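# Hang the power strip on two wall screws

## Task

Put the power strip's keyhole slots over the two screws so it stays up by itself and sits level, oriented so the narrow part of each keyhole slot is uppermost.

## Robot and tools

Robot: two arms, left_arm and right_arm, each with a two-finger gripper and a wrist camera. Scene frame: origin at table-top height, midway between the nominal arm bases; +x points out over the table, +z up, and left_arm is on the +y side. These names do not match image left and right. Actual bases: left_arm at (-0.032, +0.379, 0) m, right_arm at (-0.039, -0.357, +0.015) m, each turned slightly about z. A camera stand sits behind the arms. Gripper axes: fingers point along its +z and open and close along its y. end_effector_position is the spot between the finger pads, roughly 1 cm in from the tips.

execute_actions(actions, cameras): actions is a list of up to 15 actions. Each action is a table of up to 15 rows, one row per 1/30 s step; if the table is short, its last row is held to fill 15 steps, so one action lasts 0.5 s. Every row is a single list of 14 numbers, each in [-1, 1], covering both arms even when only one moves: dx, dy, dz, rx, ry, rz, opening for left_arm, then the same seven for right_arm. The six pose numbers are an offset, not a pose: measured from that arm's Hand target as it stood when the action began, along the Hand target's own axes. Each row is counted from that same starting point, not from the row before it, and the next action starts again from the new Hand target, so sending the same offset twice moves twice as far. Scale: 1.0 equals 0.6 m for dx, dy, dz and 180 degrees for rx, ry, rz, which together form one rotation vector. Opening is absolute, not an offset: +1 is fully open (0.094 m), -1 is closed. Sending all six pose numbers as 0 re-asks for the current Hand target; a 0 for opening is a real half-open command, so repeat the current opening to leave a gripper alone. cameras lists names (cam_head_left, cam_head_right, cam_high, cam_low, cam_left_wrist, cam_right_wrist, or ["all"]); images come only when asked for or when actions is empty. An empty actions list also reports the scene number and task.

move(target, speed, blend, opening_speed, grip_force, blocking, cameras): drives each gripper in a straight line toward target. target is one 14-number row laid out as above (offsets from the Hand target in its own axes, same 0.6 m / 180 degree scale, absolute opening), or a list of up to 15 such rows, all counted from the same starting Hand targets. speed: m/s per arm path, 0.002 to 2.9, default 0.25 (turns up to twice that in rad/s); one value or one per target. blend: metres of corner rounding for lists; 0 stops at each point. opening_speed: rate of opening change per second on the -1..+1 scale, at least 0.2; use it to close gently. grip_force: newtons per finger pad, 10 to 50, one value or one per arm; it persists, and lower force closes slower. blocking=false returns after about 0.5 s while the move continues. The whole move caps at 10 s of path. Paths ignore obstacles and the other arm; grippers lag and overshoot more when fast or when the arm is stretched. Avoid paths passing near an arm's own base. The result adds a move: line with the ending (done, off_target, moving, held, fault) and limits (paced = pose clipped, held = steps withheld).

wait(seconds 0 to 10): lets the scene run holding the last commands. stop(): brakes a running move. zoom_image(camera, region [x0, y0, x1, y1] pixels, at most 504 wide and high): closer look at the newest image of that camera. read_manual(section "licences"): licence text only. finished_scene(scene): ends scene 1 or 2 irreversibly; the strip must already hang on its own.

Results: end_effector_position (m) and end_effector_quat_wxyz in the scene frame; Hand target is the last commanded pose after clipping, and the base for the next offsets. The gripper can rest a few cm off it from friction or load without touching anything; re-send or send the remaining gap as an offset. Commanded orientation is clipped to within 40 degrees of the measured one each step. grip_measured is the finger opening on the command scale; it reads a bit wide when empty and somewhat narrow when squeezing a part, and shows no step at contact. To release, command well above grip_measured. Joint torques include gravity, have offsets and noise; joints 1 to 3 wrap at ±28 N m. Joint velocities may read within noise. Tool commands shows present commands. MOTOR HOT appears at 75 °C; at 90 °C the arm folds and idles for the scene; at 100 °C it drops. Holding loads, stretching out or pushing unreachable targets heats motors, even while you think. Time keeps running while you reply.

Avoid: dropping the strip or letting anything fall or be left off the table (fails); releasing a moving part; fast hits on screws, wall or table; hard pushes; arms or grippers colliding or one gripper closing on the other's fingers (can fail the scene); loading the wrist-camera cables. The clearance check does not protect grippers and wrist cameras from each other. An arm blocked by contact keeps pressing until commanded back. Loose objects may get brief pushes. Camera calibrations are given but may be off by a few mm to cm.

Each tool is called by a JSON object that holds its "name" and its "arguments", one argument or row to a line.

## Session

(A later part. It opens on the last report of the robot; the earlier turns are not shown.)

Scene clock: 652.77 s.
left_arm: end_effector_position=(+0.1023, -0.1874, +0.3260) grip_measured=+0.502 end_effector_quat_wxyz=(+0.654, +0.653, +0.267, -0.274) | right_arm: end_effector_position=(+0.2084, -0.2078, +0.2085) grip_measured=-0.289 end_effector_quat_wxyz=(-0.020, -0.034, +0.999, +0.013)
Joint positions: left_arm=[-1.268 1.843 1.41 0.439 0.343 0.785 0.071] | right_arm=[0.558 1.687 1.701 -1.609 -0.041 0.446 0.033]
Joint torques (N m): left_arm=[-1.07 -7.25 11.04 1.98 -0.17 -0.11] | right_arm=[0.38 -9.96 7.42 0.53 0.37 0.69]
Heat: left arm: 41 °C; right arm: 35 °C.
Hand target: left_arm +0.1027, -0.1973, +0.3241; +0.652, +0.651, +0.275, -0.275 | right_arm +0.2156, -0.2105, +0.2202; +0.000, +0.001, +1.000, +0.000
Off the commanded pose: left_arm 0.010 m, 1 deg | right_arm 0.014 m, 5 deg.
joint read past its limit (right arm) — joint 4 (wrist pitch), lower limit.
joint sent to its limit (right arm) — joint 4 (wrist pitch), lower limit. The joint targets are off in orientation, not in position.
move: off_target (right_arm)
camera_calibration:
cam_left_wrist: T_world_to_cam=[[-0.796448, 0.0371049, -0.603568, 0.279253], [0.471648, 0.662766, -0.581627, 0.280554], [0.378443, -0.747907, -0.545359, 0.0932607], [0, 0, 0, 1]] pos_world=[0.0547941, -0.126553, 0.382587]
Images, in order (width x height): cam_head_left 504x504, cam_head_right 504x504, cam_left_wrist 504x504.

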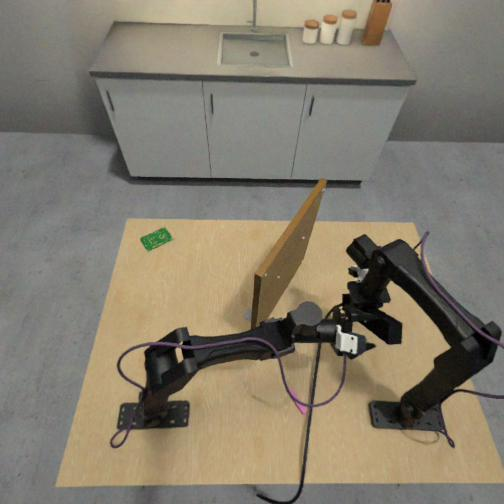

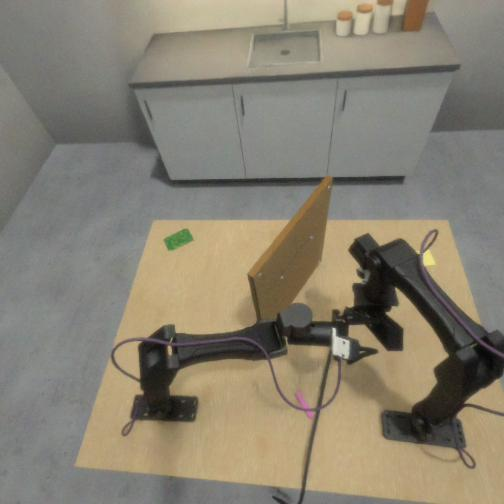

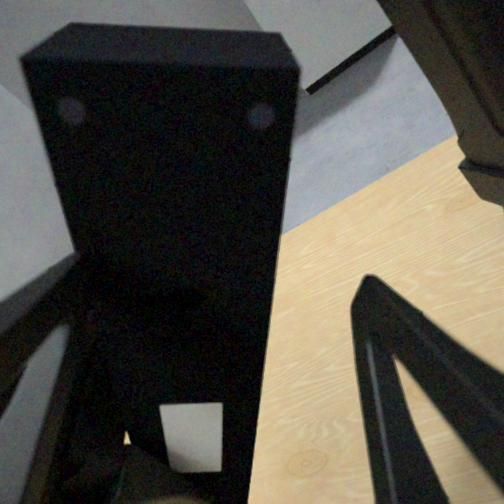

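{"name": "move", "arguments": {
  "target": [
    [0,0,-0.08,0,0,0,0.65,0,0,0,0,0,0,-0.55],
    [0,0.02,-0.08,0,0,0,0.65,0,0,0,0,0,0,-0.55]
  ],
  "speed": 0.1,
  "cameras": ["cam_left_wrist"]
}}

Scene clock: 663.17 s.
left_arm: end_effector_position=(+0.1144, -0.1543, +0.3066) grip_measured=+0.648 end_effector_quat_wxyz=(+0.640, +0.662, +0.286, -0.266) | right_arm: end_effector_position=(+0.2055, -0.2043, +0.2077) grip_measured=-0.289 end_effector_quat_wxyz=(-0.025, -0.013, +0.999, +0.016)
Joint positions: left_arm=[-1.219 1.746 1.259 0.445 0.37 0.784 0.077] | right_arm=[0.566 1.687 1.697 -1.609 -0.053 0.497 0.033]
Joint torques (N m): left_arm=[0.44 -12.19 9.98 1.96 0.19 -0.14] | right_arm=[-0.39 -9.98 7.73 0.52 0.5 0.25]
Heat: left arm: 40 °C; right arm: 33 °C.
Hand target: left_arm +0.1112, -0.1493, +0.3325; +0.652, +0.651, +0.275, -0.275 | right_arm +0.2156, -0.2106, +0.2202; +0.000, +0.001, +1.000, +0.000
Off the commanded pose: left_arm 0.026 m, 2 deg | right_arm 0.017 m, 4 deg.
joint read past its limit (right arm) — joint 4 (wrist pitch), lower limit.
joint sent to its limit (right arm) — joint 4 (wrist pitch), lower limit. The joint targets are off in orientation, not in position.
move: off_target (left_arm, right_arm)
camera_calibration:
cam_left_wrist: T_world_to_cam=[[-0.808099, 0.0467748, -0.587187, 0.273662], [0.44657, 0.6987, -0.558922, 0.243032], [0.384124, -0.713884, -0.585507, 0.119872], [0, 0, 0, 1]] pos_world=[0.0665693, -0.0970328, 0.366712]
Images, in order (width x height): cam_left_wrist 504x504.

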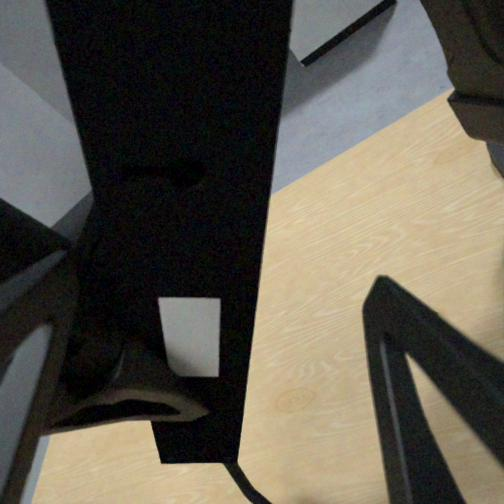

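{"name": "move", "arguments": {
  "target": [
    [-0.01,0.033,0,0,0,0,0.65,0,0,0,0,0,0,-0.55]
  ],
  "speed": 0.1,
  "cameras": ["cam_left_wrist"]
}}

Scene clock: 671.47 s.
left_arm: end_effector_position=(+0.1239, -0.1544, +0.3250) grip_measured=+0.648 end_effector_quat_wxyz=(+0.640, +0.662, +0.286, -0.267) | right_arm: end_effector_position=(+0.2055, -0.2043, +0.2077) grip_measured=-0.289 end_effector_quat_wxyz=(-0.025, -0.013, +0.999, +0.016)
Joint positions: left_arm=[-1.196 1.746 1.333 0.372 0.394 0.784 0.077] | right_arm=[0.566 1.687 1.697 -1.609 -0.053 0.497 0.033]
Joint torques (N m): left_arm=[0.34 -12.01 10.1 1.97 0.19 -0.15] | right_arm=[-0.39 -9.96 7.72 0.52 0.5 0.25]
Heat: left arm: 40 °C; right arm: 32 °C.
Hand target: left_arm +0.1212, -0.1492, +0.3507; +0.652, +0.651, +0.275, -0.275 | right_arm +0.2156, -0.2106, +0.2202; +0.000, +0.001, +1.000, +0.000
Off the commanded pose: left_arm 0.026 m, 2 deg | right_arm 0.017 m, 4 deg.
joint read past its limit (right arm) — joint 4 (wrist pitch), lower limit.
joint sent to its limit (right arm) — joint 4 (wrist pitch), lower limit. The joint targets are off in orientation, not in position.
move: off_target (left_arm, right_arm)
camera_calibration:
cam_left_wrist: T_world_to_cam=[[-0.808459, 0.0470331, -0.58667, 0.292022], [0.44696, 0.69758, -0.560008, 0.249328], [0.38291, -0.714962, -0.584987, 0.126618], [0, 0, 0, 1]] pos_world=[0.0761652, -0.0971338, 0.385016]
Images, in order (width x height): cam_left_wrist 504x504.

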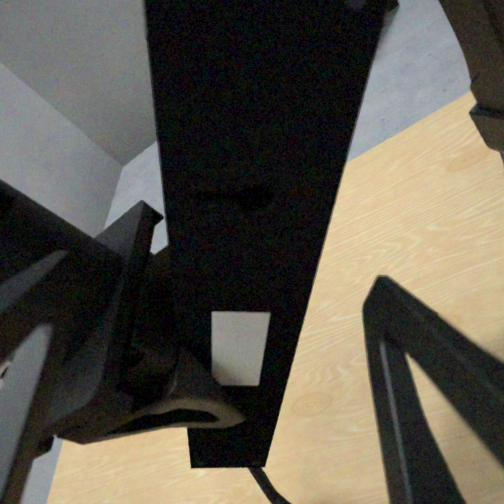

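{"name": "move", "arguments": {
  "target": [
    [-0.075,-0.004,0,0,0,0,0.5,0,0,0,0,0,0,-0.55]
  ],
  "speed": 0.1,
  "cameras": ["cam_left_wrist","cam_head_left"]
}}

Scene clock: 682.57 s.
left_arm: end_effector_position=(+0.0889, -0.1551, +0.3569) grip_measured=+0.502 end_effector_quat_wxyz=(+0.638, +0.664, +0.278, -0.273) | right_arm: end_effector_position=(+0.2055, -0.2043, +0.2077) grip_measured=-0.289 end_effector_quat_wxyz=(-0.025, -0.013, +0.999, +0.016)
Joint positions: left_arm=[-1.273 1.693 1.396 0.257 0.338 0.783 0.071] | right_arm=[0.566 1.687 1.697 -1.609 -0.053 0.497 0.033]
Joint torques (N m): left_arm=[0.01 -11.38 10.24 1.98 -0.02 -0.1] | right_arm=[-0.39 -9.98 7.72 0.52 0.49 0.25]
Heat: left arm: 39 °C; right arm: 32 °C.
Hand target: left_arm +0.0881, -0.1492, +0.3812; +0.652, +0.651, +0.274, -0.275 | right_arm +0.2156, -0.2106, +0.2202; +0.000, +0.001, +1.000, +0.000
Off the commanded pose: left_arm 0.025 m, 2 deg | right_arm 0.017 m, 4 deg.
joint read past its limit (right arm) — joint 4 (wrist pitch), lower limit.
joint sent to its limit (right arm) — joint 4 (wrist pitch), lower limit. The joint targets are off in orientation, not in position.
move: off_target (left_arm, right_arm)
camera_calibration:
cam_left_wrist: T_world_to_cam=[[-0.806367, 0.063013, -0.588049, 0.285311], [0.462373, 0.68714, -0.560402, 0.280514], [0.368759, -0.723787, -0.583223, 0.157479], [0, 0, 0, 1]] pos_world=[0.0422912, -0.0967494, 0.416822]
Images, in order (width x height): cam_head_left 504x504, cam_left_wrist 504x504.

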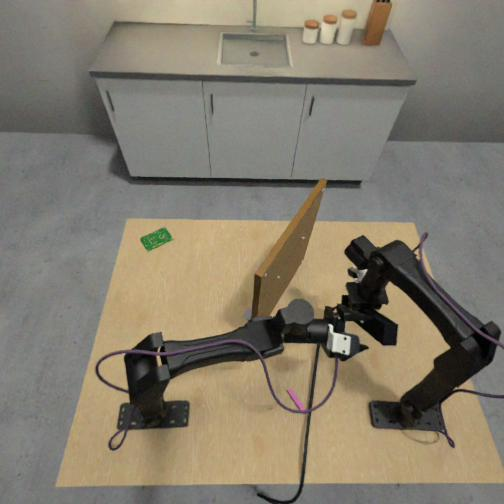

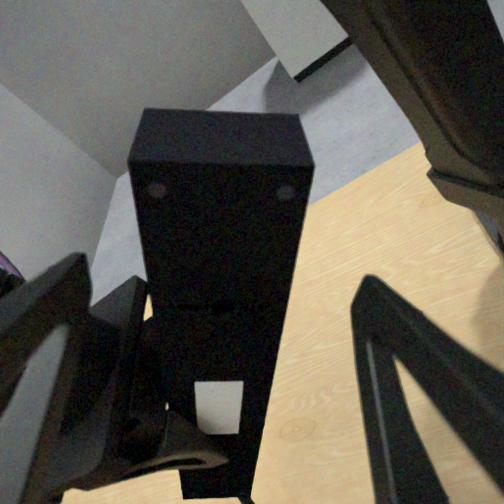

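{"name": "move", "arguments": {
  "target": [
    [-0.03,0,0,0,0,0,0.4,0,0,0,0,0,0,-0.55],
    [-0.03,0,0.065,0,0,0,0.4,0,0,0,0,0,0,-0.55]
  ],
  "speed": 0.08,
  "cameras": ["cam_left_wrist"]
}}

Scene clock: 692.07 s.
left_arm: end_effector_position=(+0.0754, -0.1841, +0.3896) grip_measured=+0.402 end_effector_quat_wxyz=(+0.651, +0.655, +0.271, -0.273) | right_arm: end_effector_position=(+0.2055, -0.2043, +0.2077) grip_measured=-0.289 end_effector_quat_wxyz=(-0.025, -0.013, +0.999, +0.016)
Joint positions: left_arm=[-1.33 1.782 1.597 0.181 0.277 0.783 0.066] | right_arm=[0.566 1.687 1.697 -1.609 -0.053 0.497 0.033]
Joint torques (N m): left_arm=[-0.43 -8.2 10.71 2.02 -0.07 -0.13] | right_arm=[-0.38 -9.96 7.72 0.52 0.5 0.25]
Heat: left arm: 39 °C; right arm: 31 °C.
Hand target: left_arm +0.0755, -0.1883, +0.3940; +0.652, +0.651, +0.275, -0.275 | right_arm +0.2156, -0.2106, +0.2202; +0.000, +0.001, +1.000, +0.000
Off the commanded pose: left_arm 0.006 m, 1 deg | right_arm 0.017 m, 4 deg.
joint read past its limit (right arm) — joint 4 (wrist pitch), lower limit.
joint sent to its limit (right arm) — joint 4 (wrist pitch), lower limit. The joint targets are off in orientation, not in position.
move: off_target (right_arm)
camera_calibration:
cam_left_wrist: T_world_to_cam=[[-0.799623, 0.0406015, -0.599128, 0.295185], [0.466682, 0.669888, -0.577458, 0.328162], [0.377903, -0.741351, -0.554606, 0.145499], [0, 0, 0, 1]] pos_world=[0.0279047, -0.123951, 0.447048]
Images, in order (width x height): cam_left_wrist 504x504.

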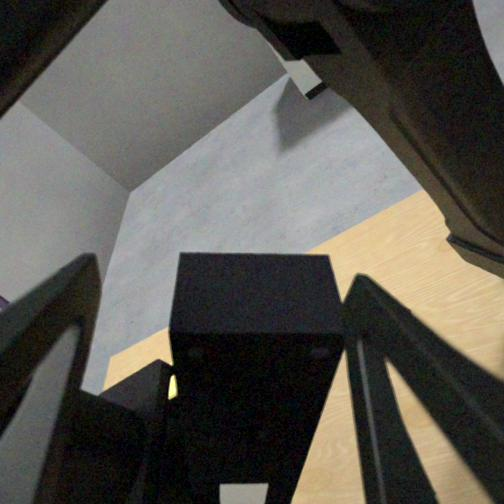

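{"name": "move", "arguments": {
  "target": [0.03,-0.016,0,0,0,0,0.4,0,0,0,0,0,0,-0.55],
  "speed": 0.06,
  "cameras": ["cam_left_wrist"]
}}

Scene clock: 698.33 s.
left_arm: end_effector_position=(+0.0761, -0.1843, +0.3857) grip_measured=+0.402 end_effector_quat_wxyz=(+0.657, +0.650, +0.267, -0.273) | right_arm: end_effector_position=(+0.2054, -0.2041, +0.2077) grip_measured=-0.289 end_effector_quat_wxyz=(-0.025, -0.013, +0.999, +0.017)
Joint positions: left_arm=[-1.329 1.782 1.565 0.231 0.277 0.783 0.066] | right_arm=[0.566 1.687 1.697 -1.609 -0.053 0.498 0.033]
Joint torques (N m): left_arm=[0.69 -8.21 7.35 2.26 0.05 -0.1] | right_arm=[-0.38 -9.96 7.72 0.52 0.49 0.25]
Heat: left arm: 39 °C; right arm: 31 °C.
Hand target: left_arm +0.0812, -0.1883, +0.3743; +0.652, +0.651, +0.275, -0.275 | right_arm +0.2156, -0.2105, +0.2202; +0.000, +0.001, +1.000, +0.000
Off the commanded pose: left_arm 0.013 m, 1 deg | right_arm 0.017 m, 4 deg.
joint read past its limit (right arm) — joint 4 (wrist pitch), lower limit.
joint sent to its limit (right arm) — joint 4 (wrist pitch), lower limit. The joint targets are off in orientation, not in position.
move: off_target (left_arm, right_arm)
camera_calibration:
cam_left_wrist: T_world_to_cam=[[-0.796806, 0.0295191, -0.603513, 0.292834], [0.468693, 0.660567, -0.586496, 0.327268], [0.381348, -0.750187, -0.540179, 0.135401], [0, 0, 0, 1]] pos_world=[0.0283088, -0.12325, 0.441812]
Images, in order (width x height): cam_left_wrist 504x504.

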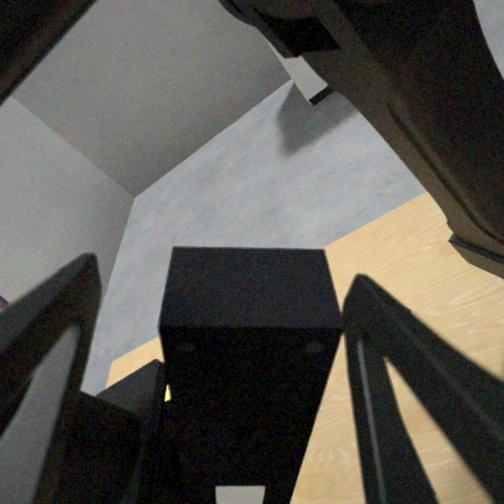

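{"name": "move", "arguments": {
  "target": [0.03,-0.006,0.0,0,0,0,0.4,0,0,0,0,0,0,-0.55],
  "speed": 0.06,
  "cameras": ["cam_left_wrist"]
}}

Scene clock: 704.03 s.
left_arm: end_effector_position=(+0.0889, -0.1849, +0.3702) grip_measured=+0.402 end_effector_quat_wxyz=(+0.659, +0.648, +0.271, -0.270) | right_arm: end_effector_position=(+0.2054, -0.2041, +0.2077) grip_measured=-0.289 end_effector_quat_wxyz=(-0.025, -0.012, +0.999, +0.017)
Joint positions: left_arm=[-1.304 1.796 1.52 0.291 0.292 0.783 0.066] | right_arm=[0.566 1.687 1.697 -1.609 -0.053 0.498 0.033]
Joint torques (N m): left_arm=[0.57 -8.24 7.1 2.21 0.13 -0.12] | right_arm=[-0.38 -9.98 7.73 0.52 0.5 0.25]
Heat: left arm: 40 °C; right arm: 31 °C.
Hand target: left_arm +0.0912, -0.1882, +0.3592; +0.652, +0.651, +0.274, -0.275 | right_arm +0.2156, -0.2106, +0.2202; +0.000, +0.001, +1.000, +0.000
Off the commanded pose: left_arm 0.012 m, 1 deg | right_arm 0.017 m, 4 deg.
joint read past its limit (right arm) — joint 4 (wrist pitch), lower limit.
joint sent to its limit (right arm) — joint 4 (wrist pitch), lower limit. The joint targets are off in orientation, not in position.
move: off_target (left_arm, right_arm)
camera_calibration:
cam_left_wrist: T_world_to_cam=[[-0.796785, 0.0200811, -0.603929, 0.292188], [0.461617, 0.665166, -0.586911, 0.314179], [0.389927, -0.746425, -0.539264, 0.121387], [0, 0, 0, 1]] pos_world=[0.0404482, -0.124242, 0.426315]
Images, in order (width x height): cam_left_wrist 504x504.

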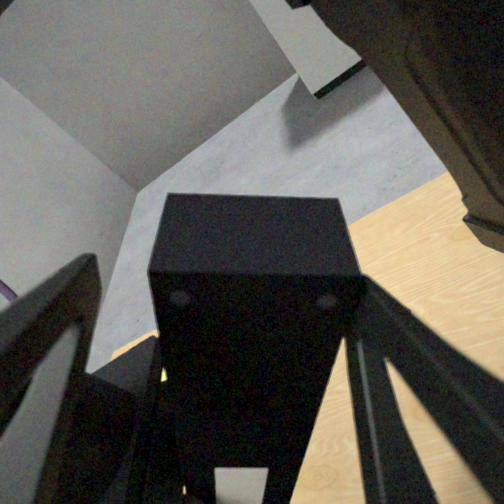

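{"name": "move", "arguments": {
  "target": [
    [0.02,0.008,0.0,0,0,0,0.4,0,0,0,0,0,0,-0.55],
    [0.02,0.008,0.02,0,0,0,0.4,0,0,0,0,0,0,-0.55]
  ],
  "speed": 0.06,
  "cameras": ["cam_left_wrist","cam_head_left"]
}}

{"name": "zoom_image", "arguments": {
  "camera": "cam_head_left",
  "region": [300, 230, 420, 380]
}}

Scene clock: 713.37 s.
left_arm: end_effector_position=(+0.0981, -0.1965, +0.3479) grip_measured=+0.402 end_effector_quat_wxyz=(+0.647, +0.658, +0.271, -0.275) | right_arm: end_effector_position=(+0.2054, -0.2041, +0.2077) grip_measured=-0.289 end_effector_quat_wxyz=(-0.025, -0.012, +0.999, +0.017)
Joint positions: left_arm=[-1.283 1.858 1.535 0.31 0.331 0.782 0.066] | right_arm=[0.566 1.687 1.697 -1.609 -0.054 0.499 0.033]
Joint torques (N m): left_arm=[0.27 -9.21 10.74 2.12 -0.09 -0.16] | right_arm=[-0.38 -9.96 7.73 0.52 0.51 0.24]
Heat: left arm: 40 °C; right arm: 31 °C.
Hand target: left_arm +0.1031, -0.2002, +0.3539; +0.652, +0.651, +0.275, -0.275 | right_arm +0.2156, -0.2106, +0.2202; +0.000, +0.001, +1.000, +0.000
Off the commanded pose: left_arm 0.009 m, 1 deg | right_arm 0.017 m, 4 deg.
joint read past its limit (right arm) — joint 4 (wrist pitch), lower limit.
joint sent to its limit (right arm) — joint 4 (wrist pitch), lower limit. The joint targets are off in orientation, not in position.
move: off_target (right_arm)
camera_calibration:
cam_left_wrist: T_world_to_cam=[[-0.80125, 0.0508405, -0.596165, 0.290025], [0.469418, 0.671239, -0.573659, 0.300447], [0.371005, -0.739495, -0.561696, 0.107996], [0, 0, 0, 1]] pos_world=[0.0512801, -0.136555, 0.405918]
Images, in order (width x height): cam_head_left 504x504, cam_left_wrist 504x504.

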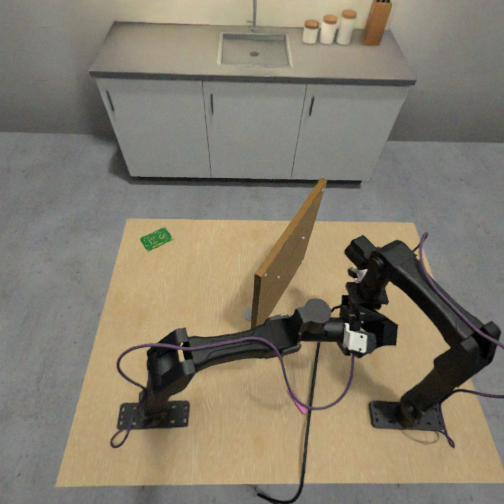

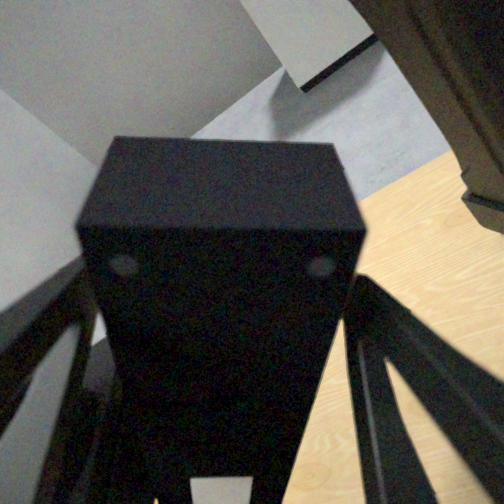

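Scaled by 3.360 from the camera's 504x504 image, which has a finer 720x720 frame.

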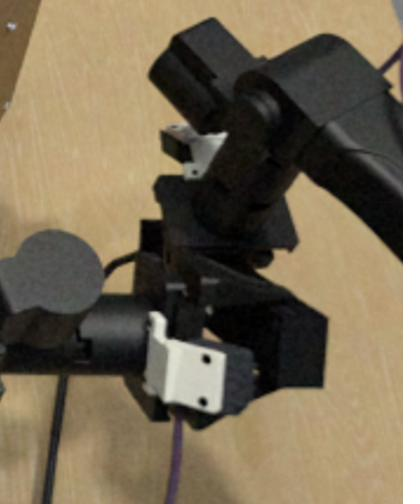

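{"name": "move", "arguments": {
  "target": [0,0,0,0,0,0,-0.35,0,0,0,0,0,0,-0.55],
  "opening_speed": 0.3,
  "cameras": ["cam_left_wrist"]
}}

Scene clock: 719.93 s.
left_arm: end_effector_position=(+0.0983, -0.1965, +0.3480) grip_measured=+0.083 end_effector_quat_wxyz=(+0.646, +0.656, +0.273, -0.277) | right_arm: end_effector_position=(+0.2054, -0.2041, +0.2077) grip_measured=-0.289 end_effector_quat_wxyz=(-0.025, -0.012, +0.999, +0.017)
Joint positions: left_arm=[-1.283 1.858 1.535 0.311 0.33 0.775 0.051] | right_arm=[0.566 1.687 1.697 -1.609 -0.054 0.499 0.033]
Joint torques (N m): left_arm=[0.28 -8.88 10.51 2.05 -0.09 -0.04] | right_arm=[-0.39 -9.98 7.72 0.53 0.51 0.24]
Heat: left arm: 41 °C; right arm: 31 °C.
Hand target: left_arm +0.1031, -0.2002, +0.3539; +0.652, +0.651, +0.275, -0.275 | right_arm +0.2156, -0.2106, +0.2202; +0.000, +0.001, +1.000, +0.000
Off the commanded pose: left_arm 0.008 m, 1 deg | right_arm 0.017 m, 4 deg.
joint read past its limit (right arm) — joint 4 (wrist pitch), lower limit.
joint sent to its limit (right arm) — joint 4 (wrist pitch), lower limit. The joint targets are off in orientation, not in position.
move: off_target (right_arm)
camera_calibration:
cam_left_wrist: T_world_to_cam=[[-0.805677, 0.0494921, -0.590284, 0.28838], [0.464366, 0.671447, -0.577514, 0.302353], [0.367762, -0.739398, -0.563952, 0.109186], [0, 0, 0, 1]] pos_world=[0.0517838, -0.136554, 0.406415]
Images, in order (width x height): cam_left_wrist 504x504.

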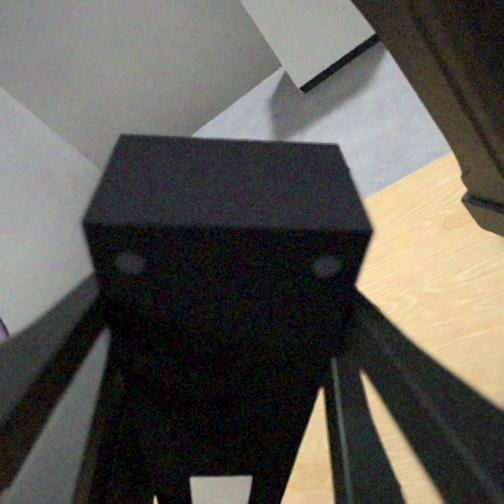

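{"name": "move", "arguments": {
  "target": [
    [0,0,0,0,0,0,-0.35,0,0,0,0,0,0,0.2],
    [0,0,0,0,0,0,-0.35,0,0,-0.13,0,0,0,0.2],
    [0,0,0,0,0,0,-0.35,-0.13,-0.1,-0.16,0,0,0,0.2]
  ],
  "speed": 0.15,
  "opening_speed": 0.4,
  "cameras": ["cam_left_wrist","cam_right_wrist","cam_head_left","cam_head_right"]
}}

Scene clock: 735.83 s.
left_arm: end_effector_position=(+0.0955, -0.1977, +0.3326) grip_measured=+0.083 end_effector_quat_wxyz=(+0.619, +0.667, +0.297, -0.290) | right_arm: end_effector_position=(+0.2851, -0.2694, +0.3090) grip_measured=+0.197 end_effector_quat_wxyz=(+0.172, +0.002, +0.984, +0.054)
Joint positions: left_arm=[-1.287 1.863 1.535 0.259 0.333 0.737 0.051] | right_arm=[0.296 1.654 2.036 -1.591 -0.017 0.26 0.056]
Joint torques (N m): left_arm=[0.75 -10.18 10.17 2.68 -0.1 0.37] | right_arm=[-0.36 -5.03 9.8 1.03 0.1 0.01]
Heat: left arm: 41 °C; right arm: 31 °C.
Hand target: left_arm +0.1030, -0.2003, +0.3537; +0.652, +0.651, +0.275, -0.275 | right_arm +0.2934, -0.2707, +0.3163; +0.000, +0.001, +1.000, +0.000
Off the commanded pose: left_arm 0.023 m, 5 deg | right_arm 0.011 m, 21 deg.
joint read past its limit (right arm) — joint 4 (wrist pitch), lower limit.
joint sent to its limit (right arm) — joint 4 (wrist pitch), lower limit. The joint targets are off in orientation, not in position.
move: off_target (left_arm, right_arm)
camera_calibration:
cam_left_wrist: T_world_to_cam=[[-0.83705, 0.0851691, -0.540457, 0.270626], [0.436191, 0.700184, -0.565225, 0.29978], [0.33028, -0.708864, -0.623239, 0.129931], [0, 0, 0, 1]] pos_world=[0.0528522, -0.140847, 0.396683]
cam_right_wrist: T_world_to_cam=[[0.125019, -0.99204, -0.0150886, -0.305886], [-0.934268, -0.122829, 0.334747, 0.146355], [-0.333936, -0.0277528, -0.942187, 0.479752], [0, 0, 0, 1]] pos_world=[0.335183, -0.27216, 0.398409]
Images, in order (width x height): cam_head_left 504x504, cam_head_right 504x504, cam_left_wrist 504x504, cam_right_wrist 504x504.

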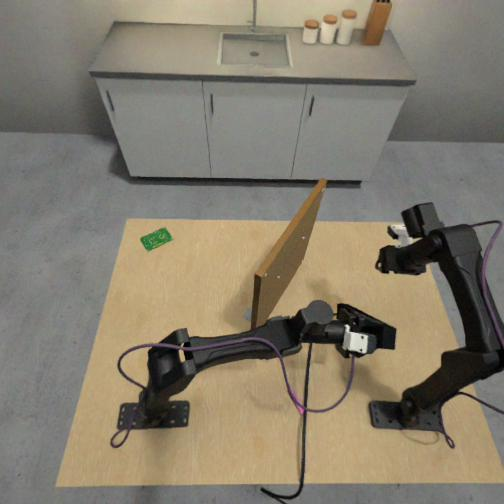

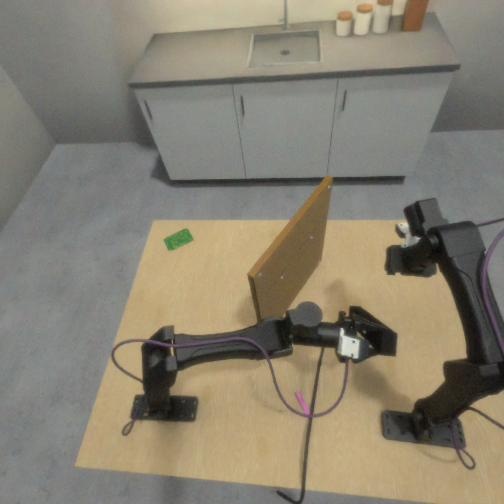

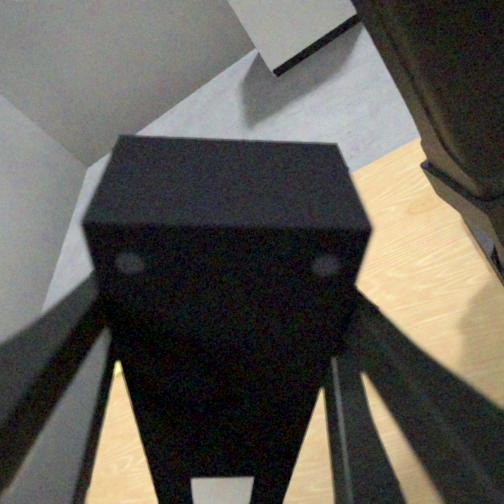

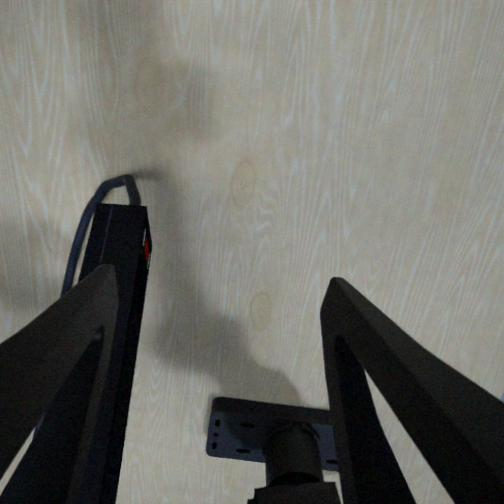

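{"name": "move", "arguments": {
  "target": [0.039,0.036,-0.047,0,0,0.28,-0.35,0,0,0,0,0,0,0.2],
  "speed": 0.12,
  "cameras": ["cam_left_wrist","cam_right_wrist","cam_head_left","cam_high"]
}}

{"name": "zoom_image", "arguments": {
  "camera": "cam_head_left",
  "region": [270, 230, 430, 390]
}}

Scene clock: 782.63 s.
left_arm: end_effector_position=(+0.1158, -0.1735, +0.3060) grip_measured=+0.083 end_effector_quat_wxyz=(+0.652, +0.757, +0.009, -0.043) | right_arm: end_effector_position=(+0.2852, -0.2695, +0.3090) grip_measured=+0.197 end_effector_quat_wxyz=(+0.172, +0.002, +0.984, +0.053)
Joint positions: left_arm=[-1.208 1.824 1.463 0.198 0.445 1.564 0.051] | right_arm=[0.296 1.654 2.036 -1.591 -0.016 0.259 0.056]
Joint torques (N m): left_arm=[2.37 -12.44 8.73 3.36 -0.27 0.99] | right_arm=[-0.34 -5.01 9.78 1.03 0.1 -0.02]
Heat: left arm: 43 °C; right arm: 31 °C.
Hand target: left_arm +0.1349, -0.1721, +0.3521; +0.707, +0.706, -0.029, +0.029 | right_arm +0.2934, -0.2707, +0.3163; +0.000, +0.001, +1.000, +0.000
Off the commanded pose: left_arm 0.050 m, 13 deg | right_arm 0.011 m, 21 deg.
joint read past its limit (right arm) — joint 4 (wrist pitch), lower limit.
joint sent to its limit (right arm) — joint 4 (wrist pitch), lower limit. The joint targets are off in orientation, not in position.
move: off_target (left_arm, right_arm)
camera_calibration:
cam_left_wrist: T_world_to_cam=[[-0.203742, 0.188427, -0.960721, 0.344256], [0.766158, 0.641607, -0.0366416, 0.04885], [0.609501, -0.743529, -0.275087, -0.0211026], [0, 0, 0, 1]] pos_world=[0.0455746, -0.1119, 0.326719]
cam_right_wrist: T_world_to_cam=[[0.125926, -0.991936, -0.0143425, -0.306456], [-0.934214, -0.123437, 0.334675, 0.1462], [-0.333747, -0.0287453, -0.942224, 0.479434], [0, 0, 0, 1]] pos_world=[0.335183, -0.272157, 0.398409]
Images, in order (width x height): cam_head_left 504x504, cam_high 504x504, cam_left_wrist 504x504, cam_right_wrist 504x504.

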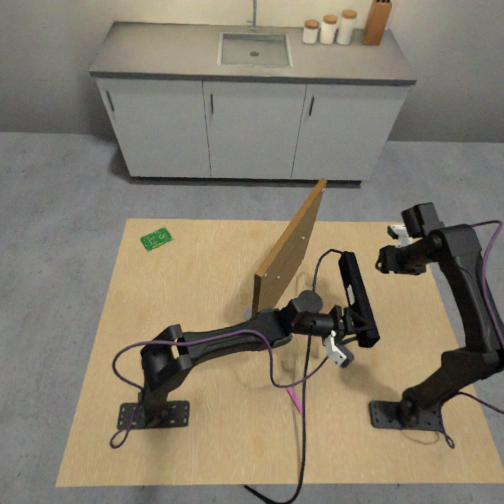

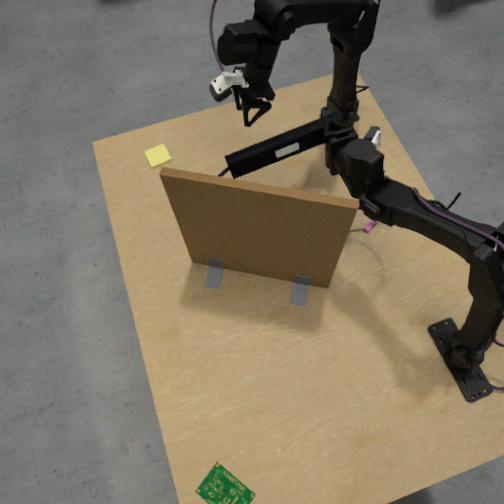

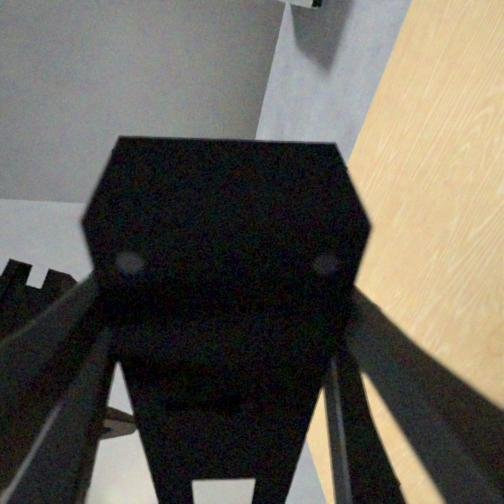

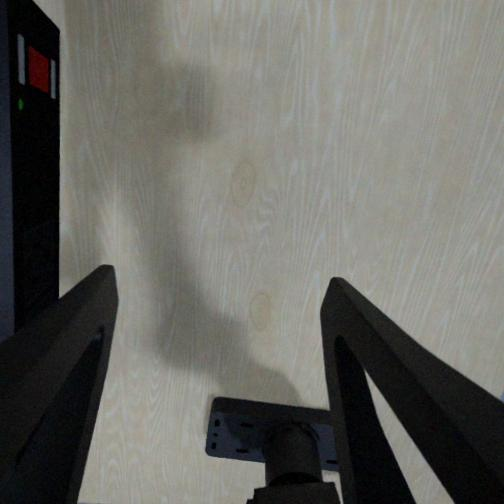

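Scaled by 3.150 from the camera's 504x504 image, which has a finer 720x720 frame.

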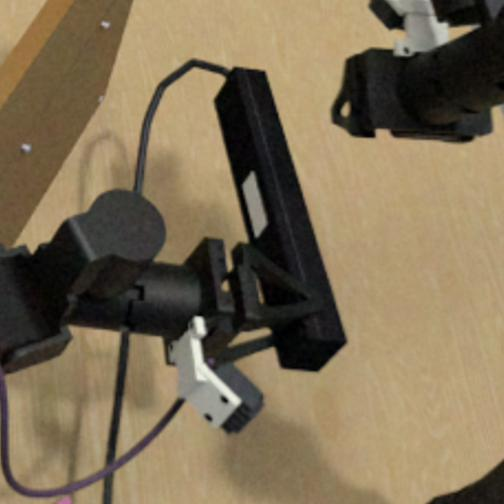

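{"name": "move", "arguments": {
  "target": [
    [0,0,0,0,0,0,-0.35,0.022,-0.15,-0.023,-0.3,-0.06,0.09,0.7],
    [0,0,0,0,0,0,-0.35,0.155,0,0.052,-0.528,-0.104,0.159,0.7]
  ],
  "blend": [0.03,0],
  "speed": 0.2,
  "cameras": ["cam_right_wrist","cam_head_left","cam_head_right","cam_left_wrist"]
}}

{"name": "zoom_image", "arguments": {
  "camera": "cam_head_left",
  "region": [290, 230, 450, 390]
}}

Scene clock: 817.07 s.
left_arm: end_effector_position=(+0.1158, -0.1735, +0.3060) grip_measured=+0.083 end_effector_quat_wxyz=(+0.652, +0.757, +0.008, -0.043) | right_arm: end_effector_position=(+0.2014, -0.2732, +0.2786) grip_measured=+0.697 end_effector_quat_wxyz=(+0.094, +0.219, +0.683, +0.691)
Joint positions: left_arm=[-1.208 1.824 1.463 0.198 0.445 1.565 0.051] | right_arm=[-0.414 1.336 0.93 -1.554 -1.541 -0.214 0.08]
Joint torques (N m): left_arm=[2.37 -12.4 9.01 3.38 -0.3 1.04] | right_arm=[0.64 -5.12 6.06 0.03 -0.9 -0.03]
Heat: left arm: 50 °C; right arm: 30 °C.
Hand target: left_arm +0.1349, -0.1721, +0.3521; +0.707, +0.706, -0.029, +0.029 | right_arm +0.2005, -0.2705, +0.2850; +0.144, +0.219, +0.636, +0.726
Off the commanded pose: left_arm 0.050 m, 13 deg | right_arm 0.007 m, 9 deg.
joint sent to its limit (right arm) — joint 5 (wrist yaw), lower limit. The joint targets are off in orientation, not in position.
move: off_target (left_arm, right_arm)
camera_calibration:
cam_left_wrist: T_world_to_cam=[[-0.203454, 0.188379, -0.960791, 0.344261], [0.766193, 0.641575, -0.0364551, 0.048784], [0.609553, -0.743569, -0.274866, -0.0211816], [0, 0, 0, 1]] pos_world=[0.0455745, -0.1119, 0.326719]
cam_right_wrist: T_world_to_cam=[[-0.0679644, -0.0506288, -0.996402, 0.269687], [-0.965318, -0.248996, 0.078496, 0.120961], [-0.252075, 0.96718, -0.0319501, 0.424813], [0, 0, 0, 1]] pos_world=[0.24218, -0.367098, 0.272795]
Images, in order (width x height): cam_head_left 504x504, cam_head_right 504x504, cam_left_wrist 504x504, cam_right_wrist 504x504.

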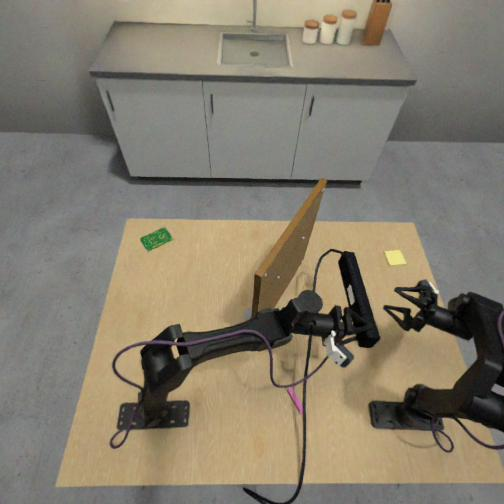

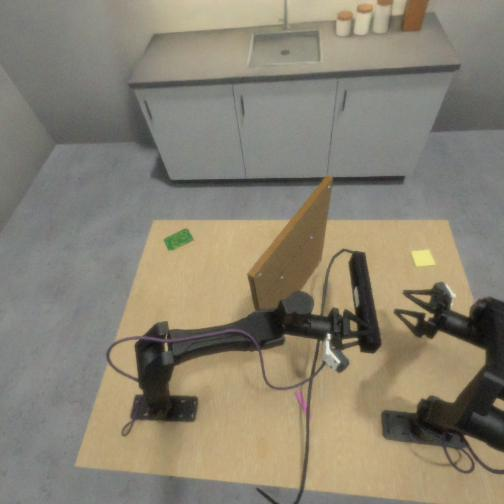

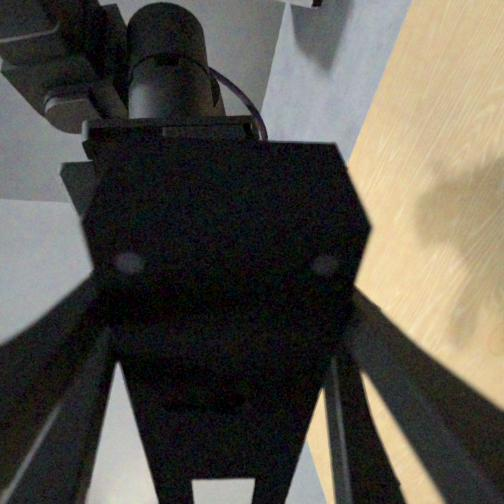

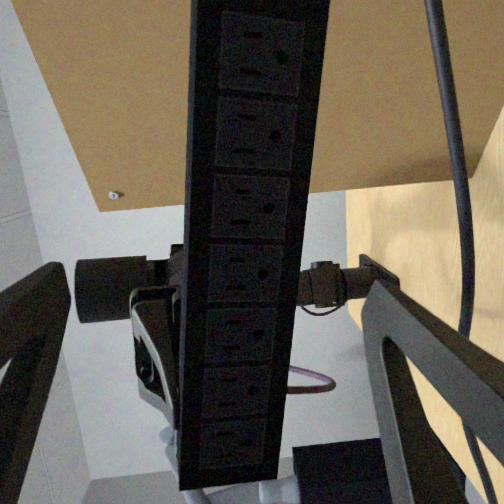

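Scaled by 3.150 from the camera's 504x504 image, which has a finer 720x720 frame.

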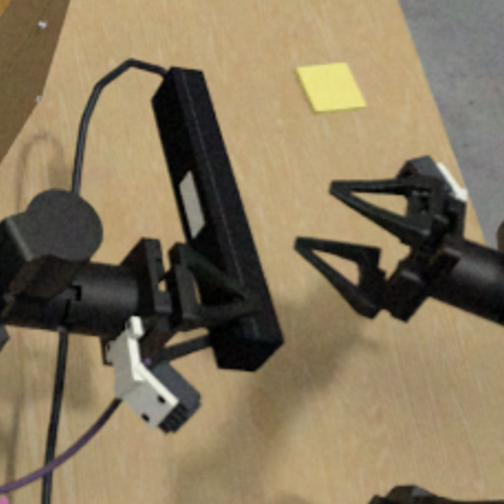

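{"name": "move", "arguments": {
  "target": [0,0,0,0,0,0,-0.35,0.006,-0.022,0.117,0,0,0,0.7],
  "speed": 0.1,
  "cameras": ["cam_right_wrist","cam_head_left","cam_high"]
}}

{"name": "zoom_image", "arguments": {
  "camera": "cam_head_left",
  "region": [290, 230, 450, 390]
}}

Scene clock: 839.40 s.
left_arm: end_effector_position=(+0.1158, -0.1735, +0.3060) grip_measured=+0.083 end_effector_quat_wxyz=(+0.652, +0.757, +0.008, -0.043) | right_arm: end_effector_position=(+0.2365, -0.2098, +0.2692) grip_measured=+0.697 end_effector_quat_wxyz=(-0.012, +0.103, +0.709, +0.697)
Joint positions: left_arm=[-1.208 1.824 1.463 0.198 0.445 1.565 0.051] | right_arm=[-0.085 1.529 1.079 -1.139 -1.544 0.141 0.08]
Joint torques (N m): left_arm=[2.41 -12.19 8.94 3.37 -0.33 1.07] | right_arm=[0.73 -7.95 6.38 0.44 -0.88 0.01]
Heat: left arm: 53 °C; right arm: 30 °C.
Hand target: left_arm +0.1349, -0.1721, +0.3521; +0.707, +0.706, -0.029, +0.029 | right_arm +0.2315, -0.2064, +0.2792; +0.144, +0.219, +0.636, +0.726
Off the commanded pose: left_arm 0.050 m, 13 deg | right_arm 0.012 m, 24 deg.
joint sent to its limit (right arm) — joint 5 (wrist yaw), lower limit. The joint targets are off in orientation, not in position.
move: off_target (left_arm, right_arm)
camera_calibration:
cam_right_wrist: T_world_to_cam=[[-0.0341749, -0.0708575, -0.996901, 0.253935], [-0.839856, -0.538649, 0.0670772, 0.0840352], [-0.541733, 0.839545, -0.0411018, 0.416256], [0, 0, 0, 1]] pos_world=[0.304755, -0.286207, 0.26462]
Images, in order (width x height): cam_head_left 504x504, cam_high 504x504, cam_right_wrist 504x504.

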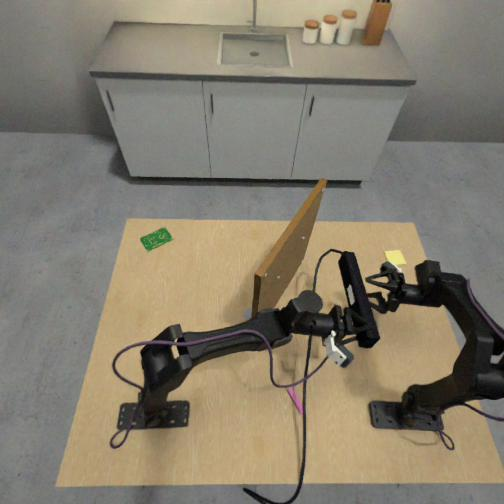

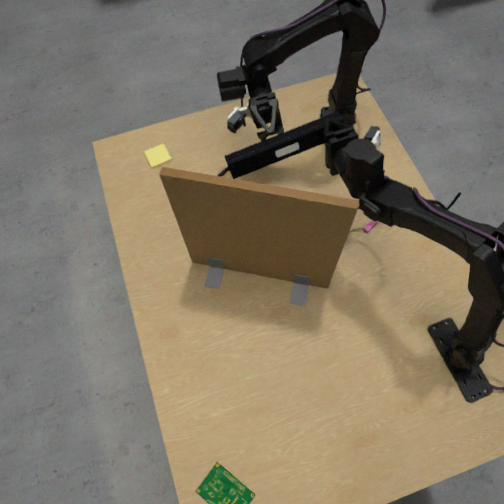

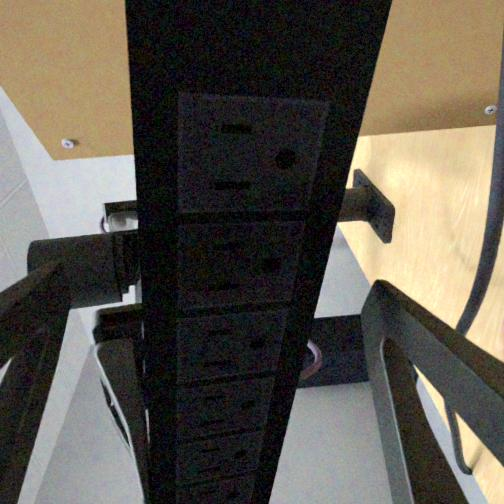

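Scaled by 3.150 from the camera's 504x504 image, which has a finer 720x720 frame.

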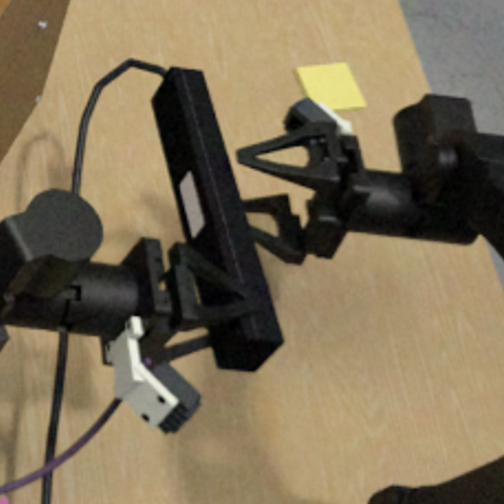

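{"name": "move", "arguments": {
  "target": [0,0,0,0,0,0,-0.35,0.018,-0.011,0.062,0,0,0,0.7],
  "speed": 0.1,
  "cameras": ["cam_right_wrist","cam_left_wrist","cam_head_left"]
}}

{"name": "zoom_image", "arguments": {
  "camera": "cam_head_left",
  "region": [290, 230, 450, 390]
}}

Scene clock: 851.90 s.
left_arm: end_effector_position=(+0.1158, -0.1736, +0.3063) grip_measured=+0.083 end_effector_quat_wxyz=(+0.652, +0.757, +0.008, -0.043) | right_arm: end_effector_position=(+0.2406, -0.1687, +0.2781) grip_measured=+0.697 end_effector_quat_wxyz=(+0.138, +0.221, +0.639, +0.723)
Joint positions: left_arm=[-1.208 1.824 1.463 0.199 0.445 1.565 0.051] | right_arm=[0.208 1.088 0.381 0.84 -0.879 1.819 0.08]
Joint torques (N m): left_arm=[2.4 -12.46 8.66 3.36 -0.33 1.03] | right_arm=[0.68 -1.55 7.17 1.83 0.16 0.01]
Heat: left arm: 54 °C; right arm: 29 °C.
Hand target: left_arm +0.1349, -0.1721, +0.3522; +0.707, +0.706, -0.029, +0.029 | right_arm +0.2403, -0.1681, +0.2777; +0.143, +0.219, +0.636, +0.726
Off the commanded pose: left_arm 0.050 m, 13 deg | right_arm 0.001 m, 1 deg.
move: off_target (left_arm)
camera_calibration:
cam_left_wrist: T_world_to_cam=[[-0.202955, 0.187375, -0.961093, 0.34442], [0.766239, 0.641505, -0.0367395, 0.0488747], [0.609662, -0.743883, -0.273771, -0.0215237], [0, 0, 0, 1]] pos_world=[0.0455744, -0.1119, 0.326923]
cam_right_wrist: T_world_to_cam=[[0.0100177, 0.0373485, -0.999252, 0.274097], [-0.984247, -0.17603, -0.0164467, 0.228149], [-0.176513, 0.983676, 0.0349967, 0.299669], [0, 0, 0, 1]] pos_world=[0.274705, -0.264853, 0.267157]
Images, in order (width x height): cam_head_left 504x504, cam_left_wrist 504x504, cam_right_wrist 504x504.

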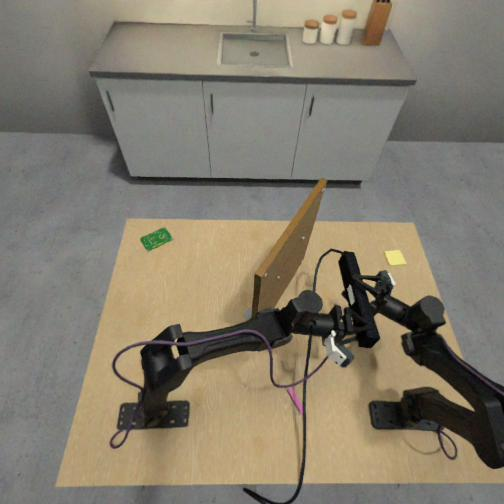

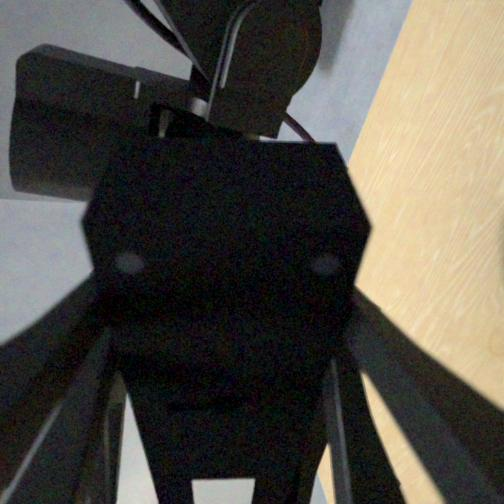

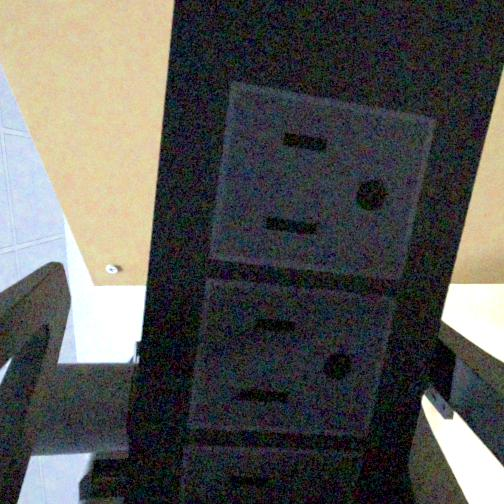

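Scaled by 3.150 from the camera's 504x504 image, which has a finer 720x720 frame.

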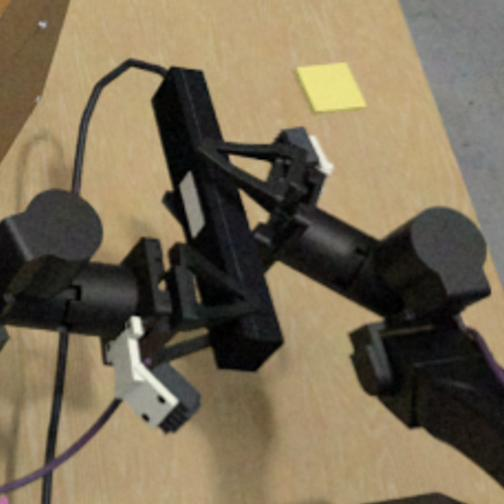

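{"name": "move", "arguments": {
  "target": [0,0,0,0,0,0,-0.35,0,-0.011,-0.042,0,0,0,0.6],
  "speed": 0.06,
  "cameras": ["cam_right_wrist","cam_high","cam_head_left"]
}}

{"name": "zoom_image", "arguments": {
  "camera": "cam_head_left",
  "region": [310, 240, 410, 350]
}}

{"name": "zoom_image", "arguments": {
  "camera": "cam_high",
  "region": [200, 80, 350, 200]
}}

Scene clock: 868.23 s.
left_arm: end_effector_position=(+0.1158, -0.1736, +0.3063) grip_measured=+0.083 end_effector_quat_wxyz=(+0.652, +0.757, +0.008, -0.043) | right_arm: end_effector_position=(+0.2321, -0.1873, +0.2630) grip_measured=+0.603 end_effector_quat_wxyz=(+0.133, +0.233, +0.639, +0.721)
Joint positions: left_arm=[-1.208 1.824 1.463 0.199 0.445 1.565 0.051] | right_arm=[0.121 1.054 0.308 0.875 -0.957 1.845 0.075]
Joint torques (N m): left_arm=[2.35 -12.4 8.91 3.42 -0.32 0.96] | right_arm=[-0.75 -3.33 7.04 1.81 -0.07 0.03]
Heat: left arm: 56 °C; right arm: 32 °C.
Hand target: left_arm +0.1349, -0.1721, +0.3522; +0.707, +0.706, -0.029, +0.029 | right_arm +0.2273, -0.1888, +0.2688; +0.144, +0.219, +0.636, +0.726
Off the commanded pose: left_arm 0.050 m, 13 deg | right_arm 0.008 m, 2 deg.
move: off_target (left_arm)
camera_calibration:
cam_right_wrist: T_world_to_cam=[[-0.0145803, 0.0395945, -0.999109, 0.265903], [-0.985824, -0.167602, 0.00774439, 0.211854], [-0.167146, 0.985059, 0.0414769, 0.313217], [0, 0, 0, 1]] pos_world=[0.265081, -0.283559, 0.251035]
Images, in order (width x height): cam_head_left 504x504, cam_high 504x504, cam_right_wrist 504x504.

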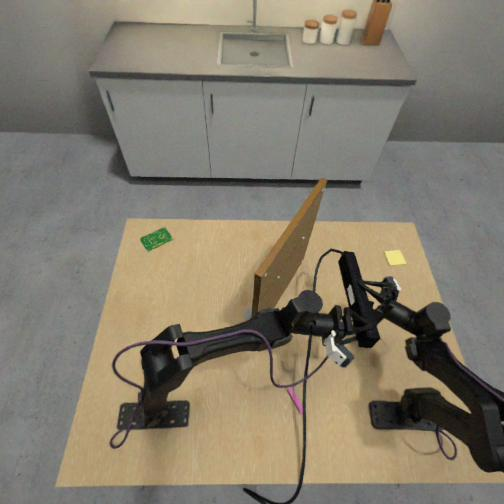

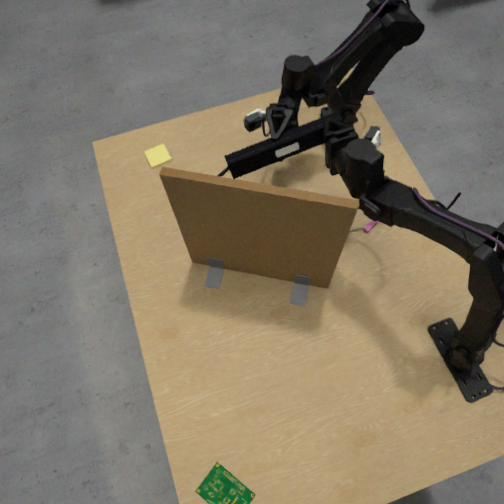

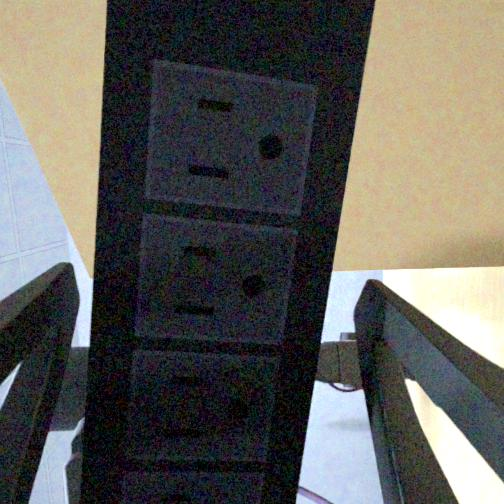

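Scaled by 4.582 from the camera's 504x504 image, which has a finer 720x720 frame.

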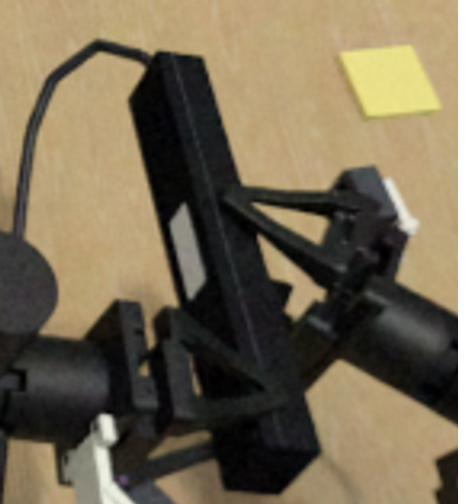

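Scaled by 3.360 from the camera's 504x504 image, which has a finer 720x720 frame.

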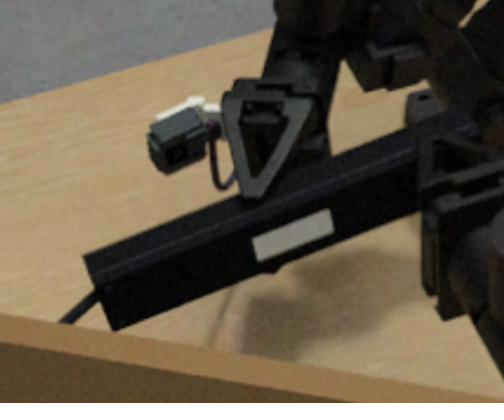

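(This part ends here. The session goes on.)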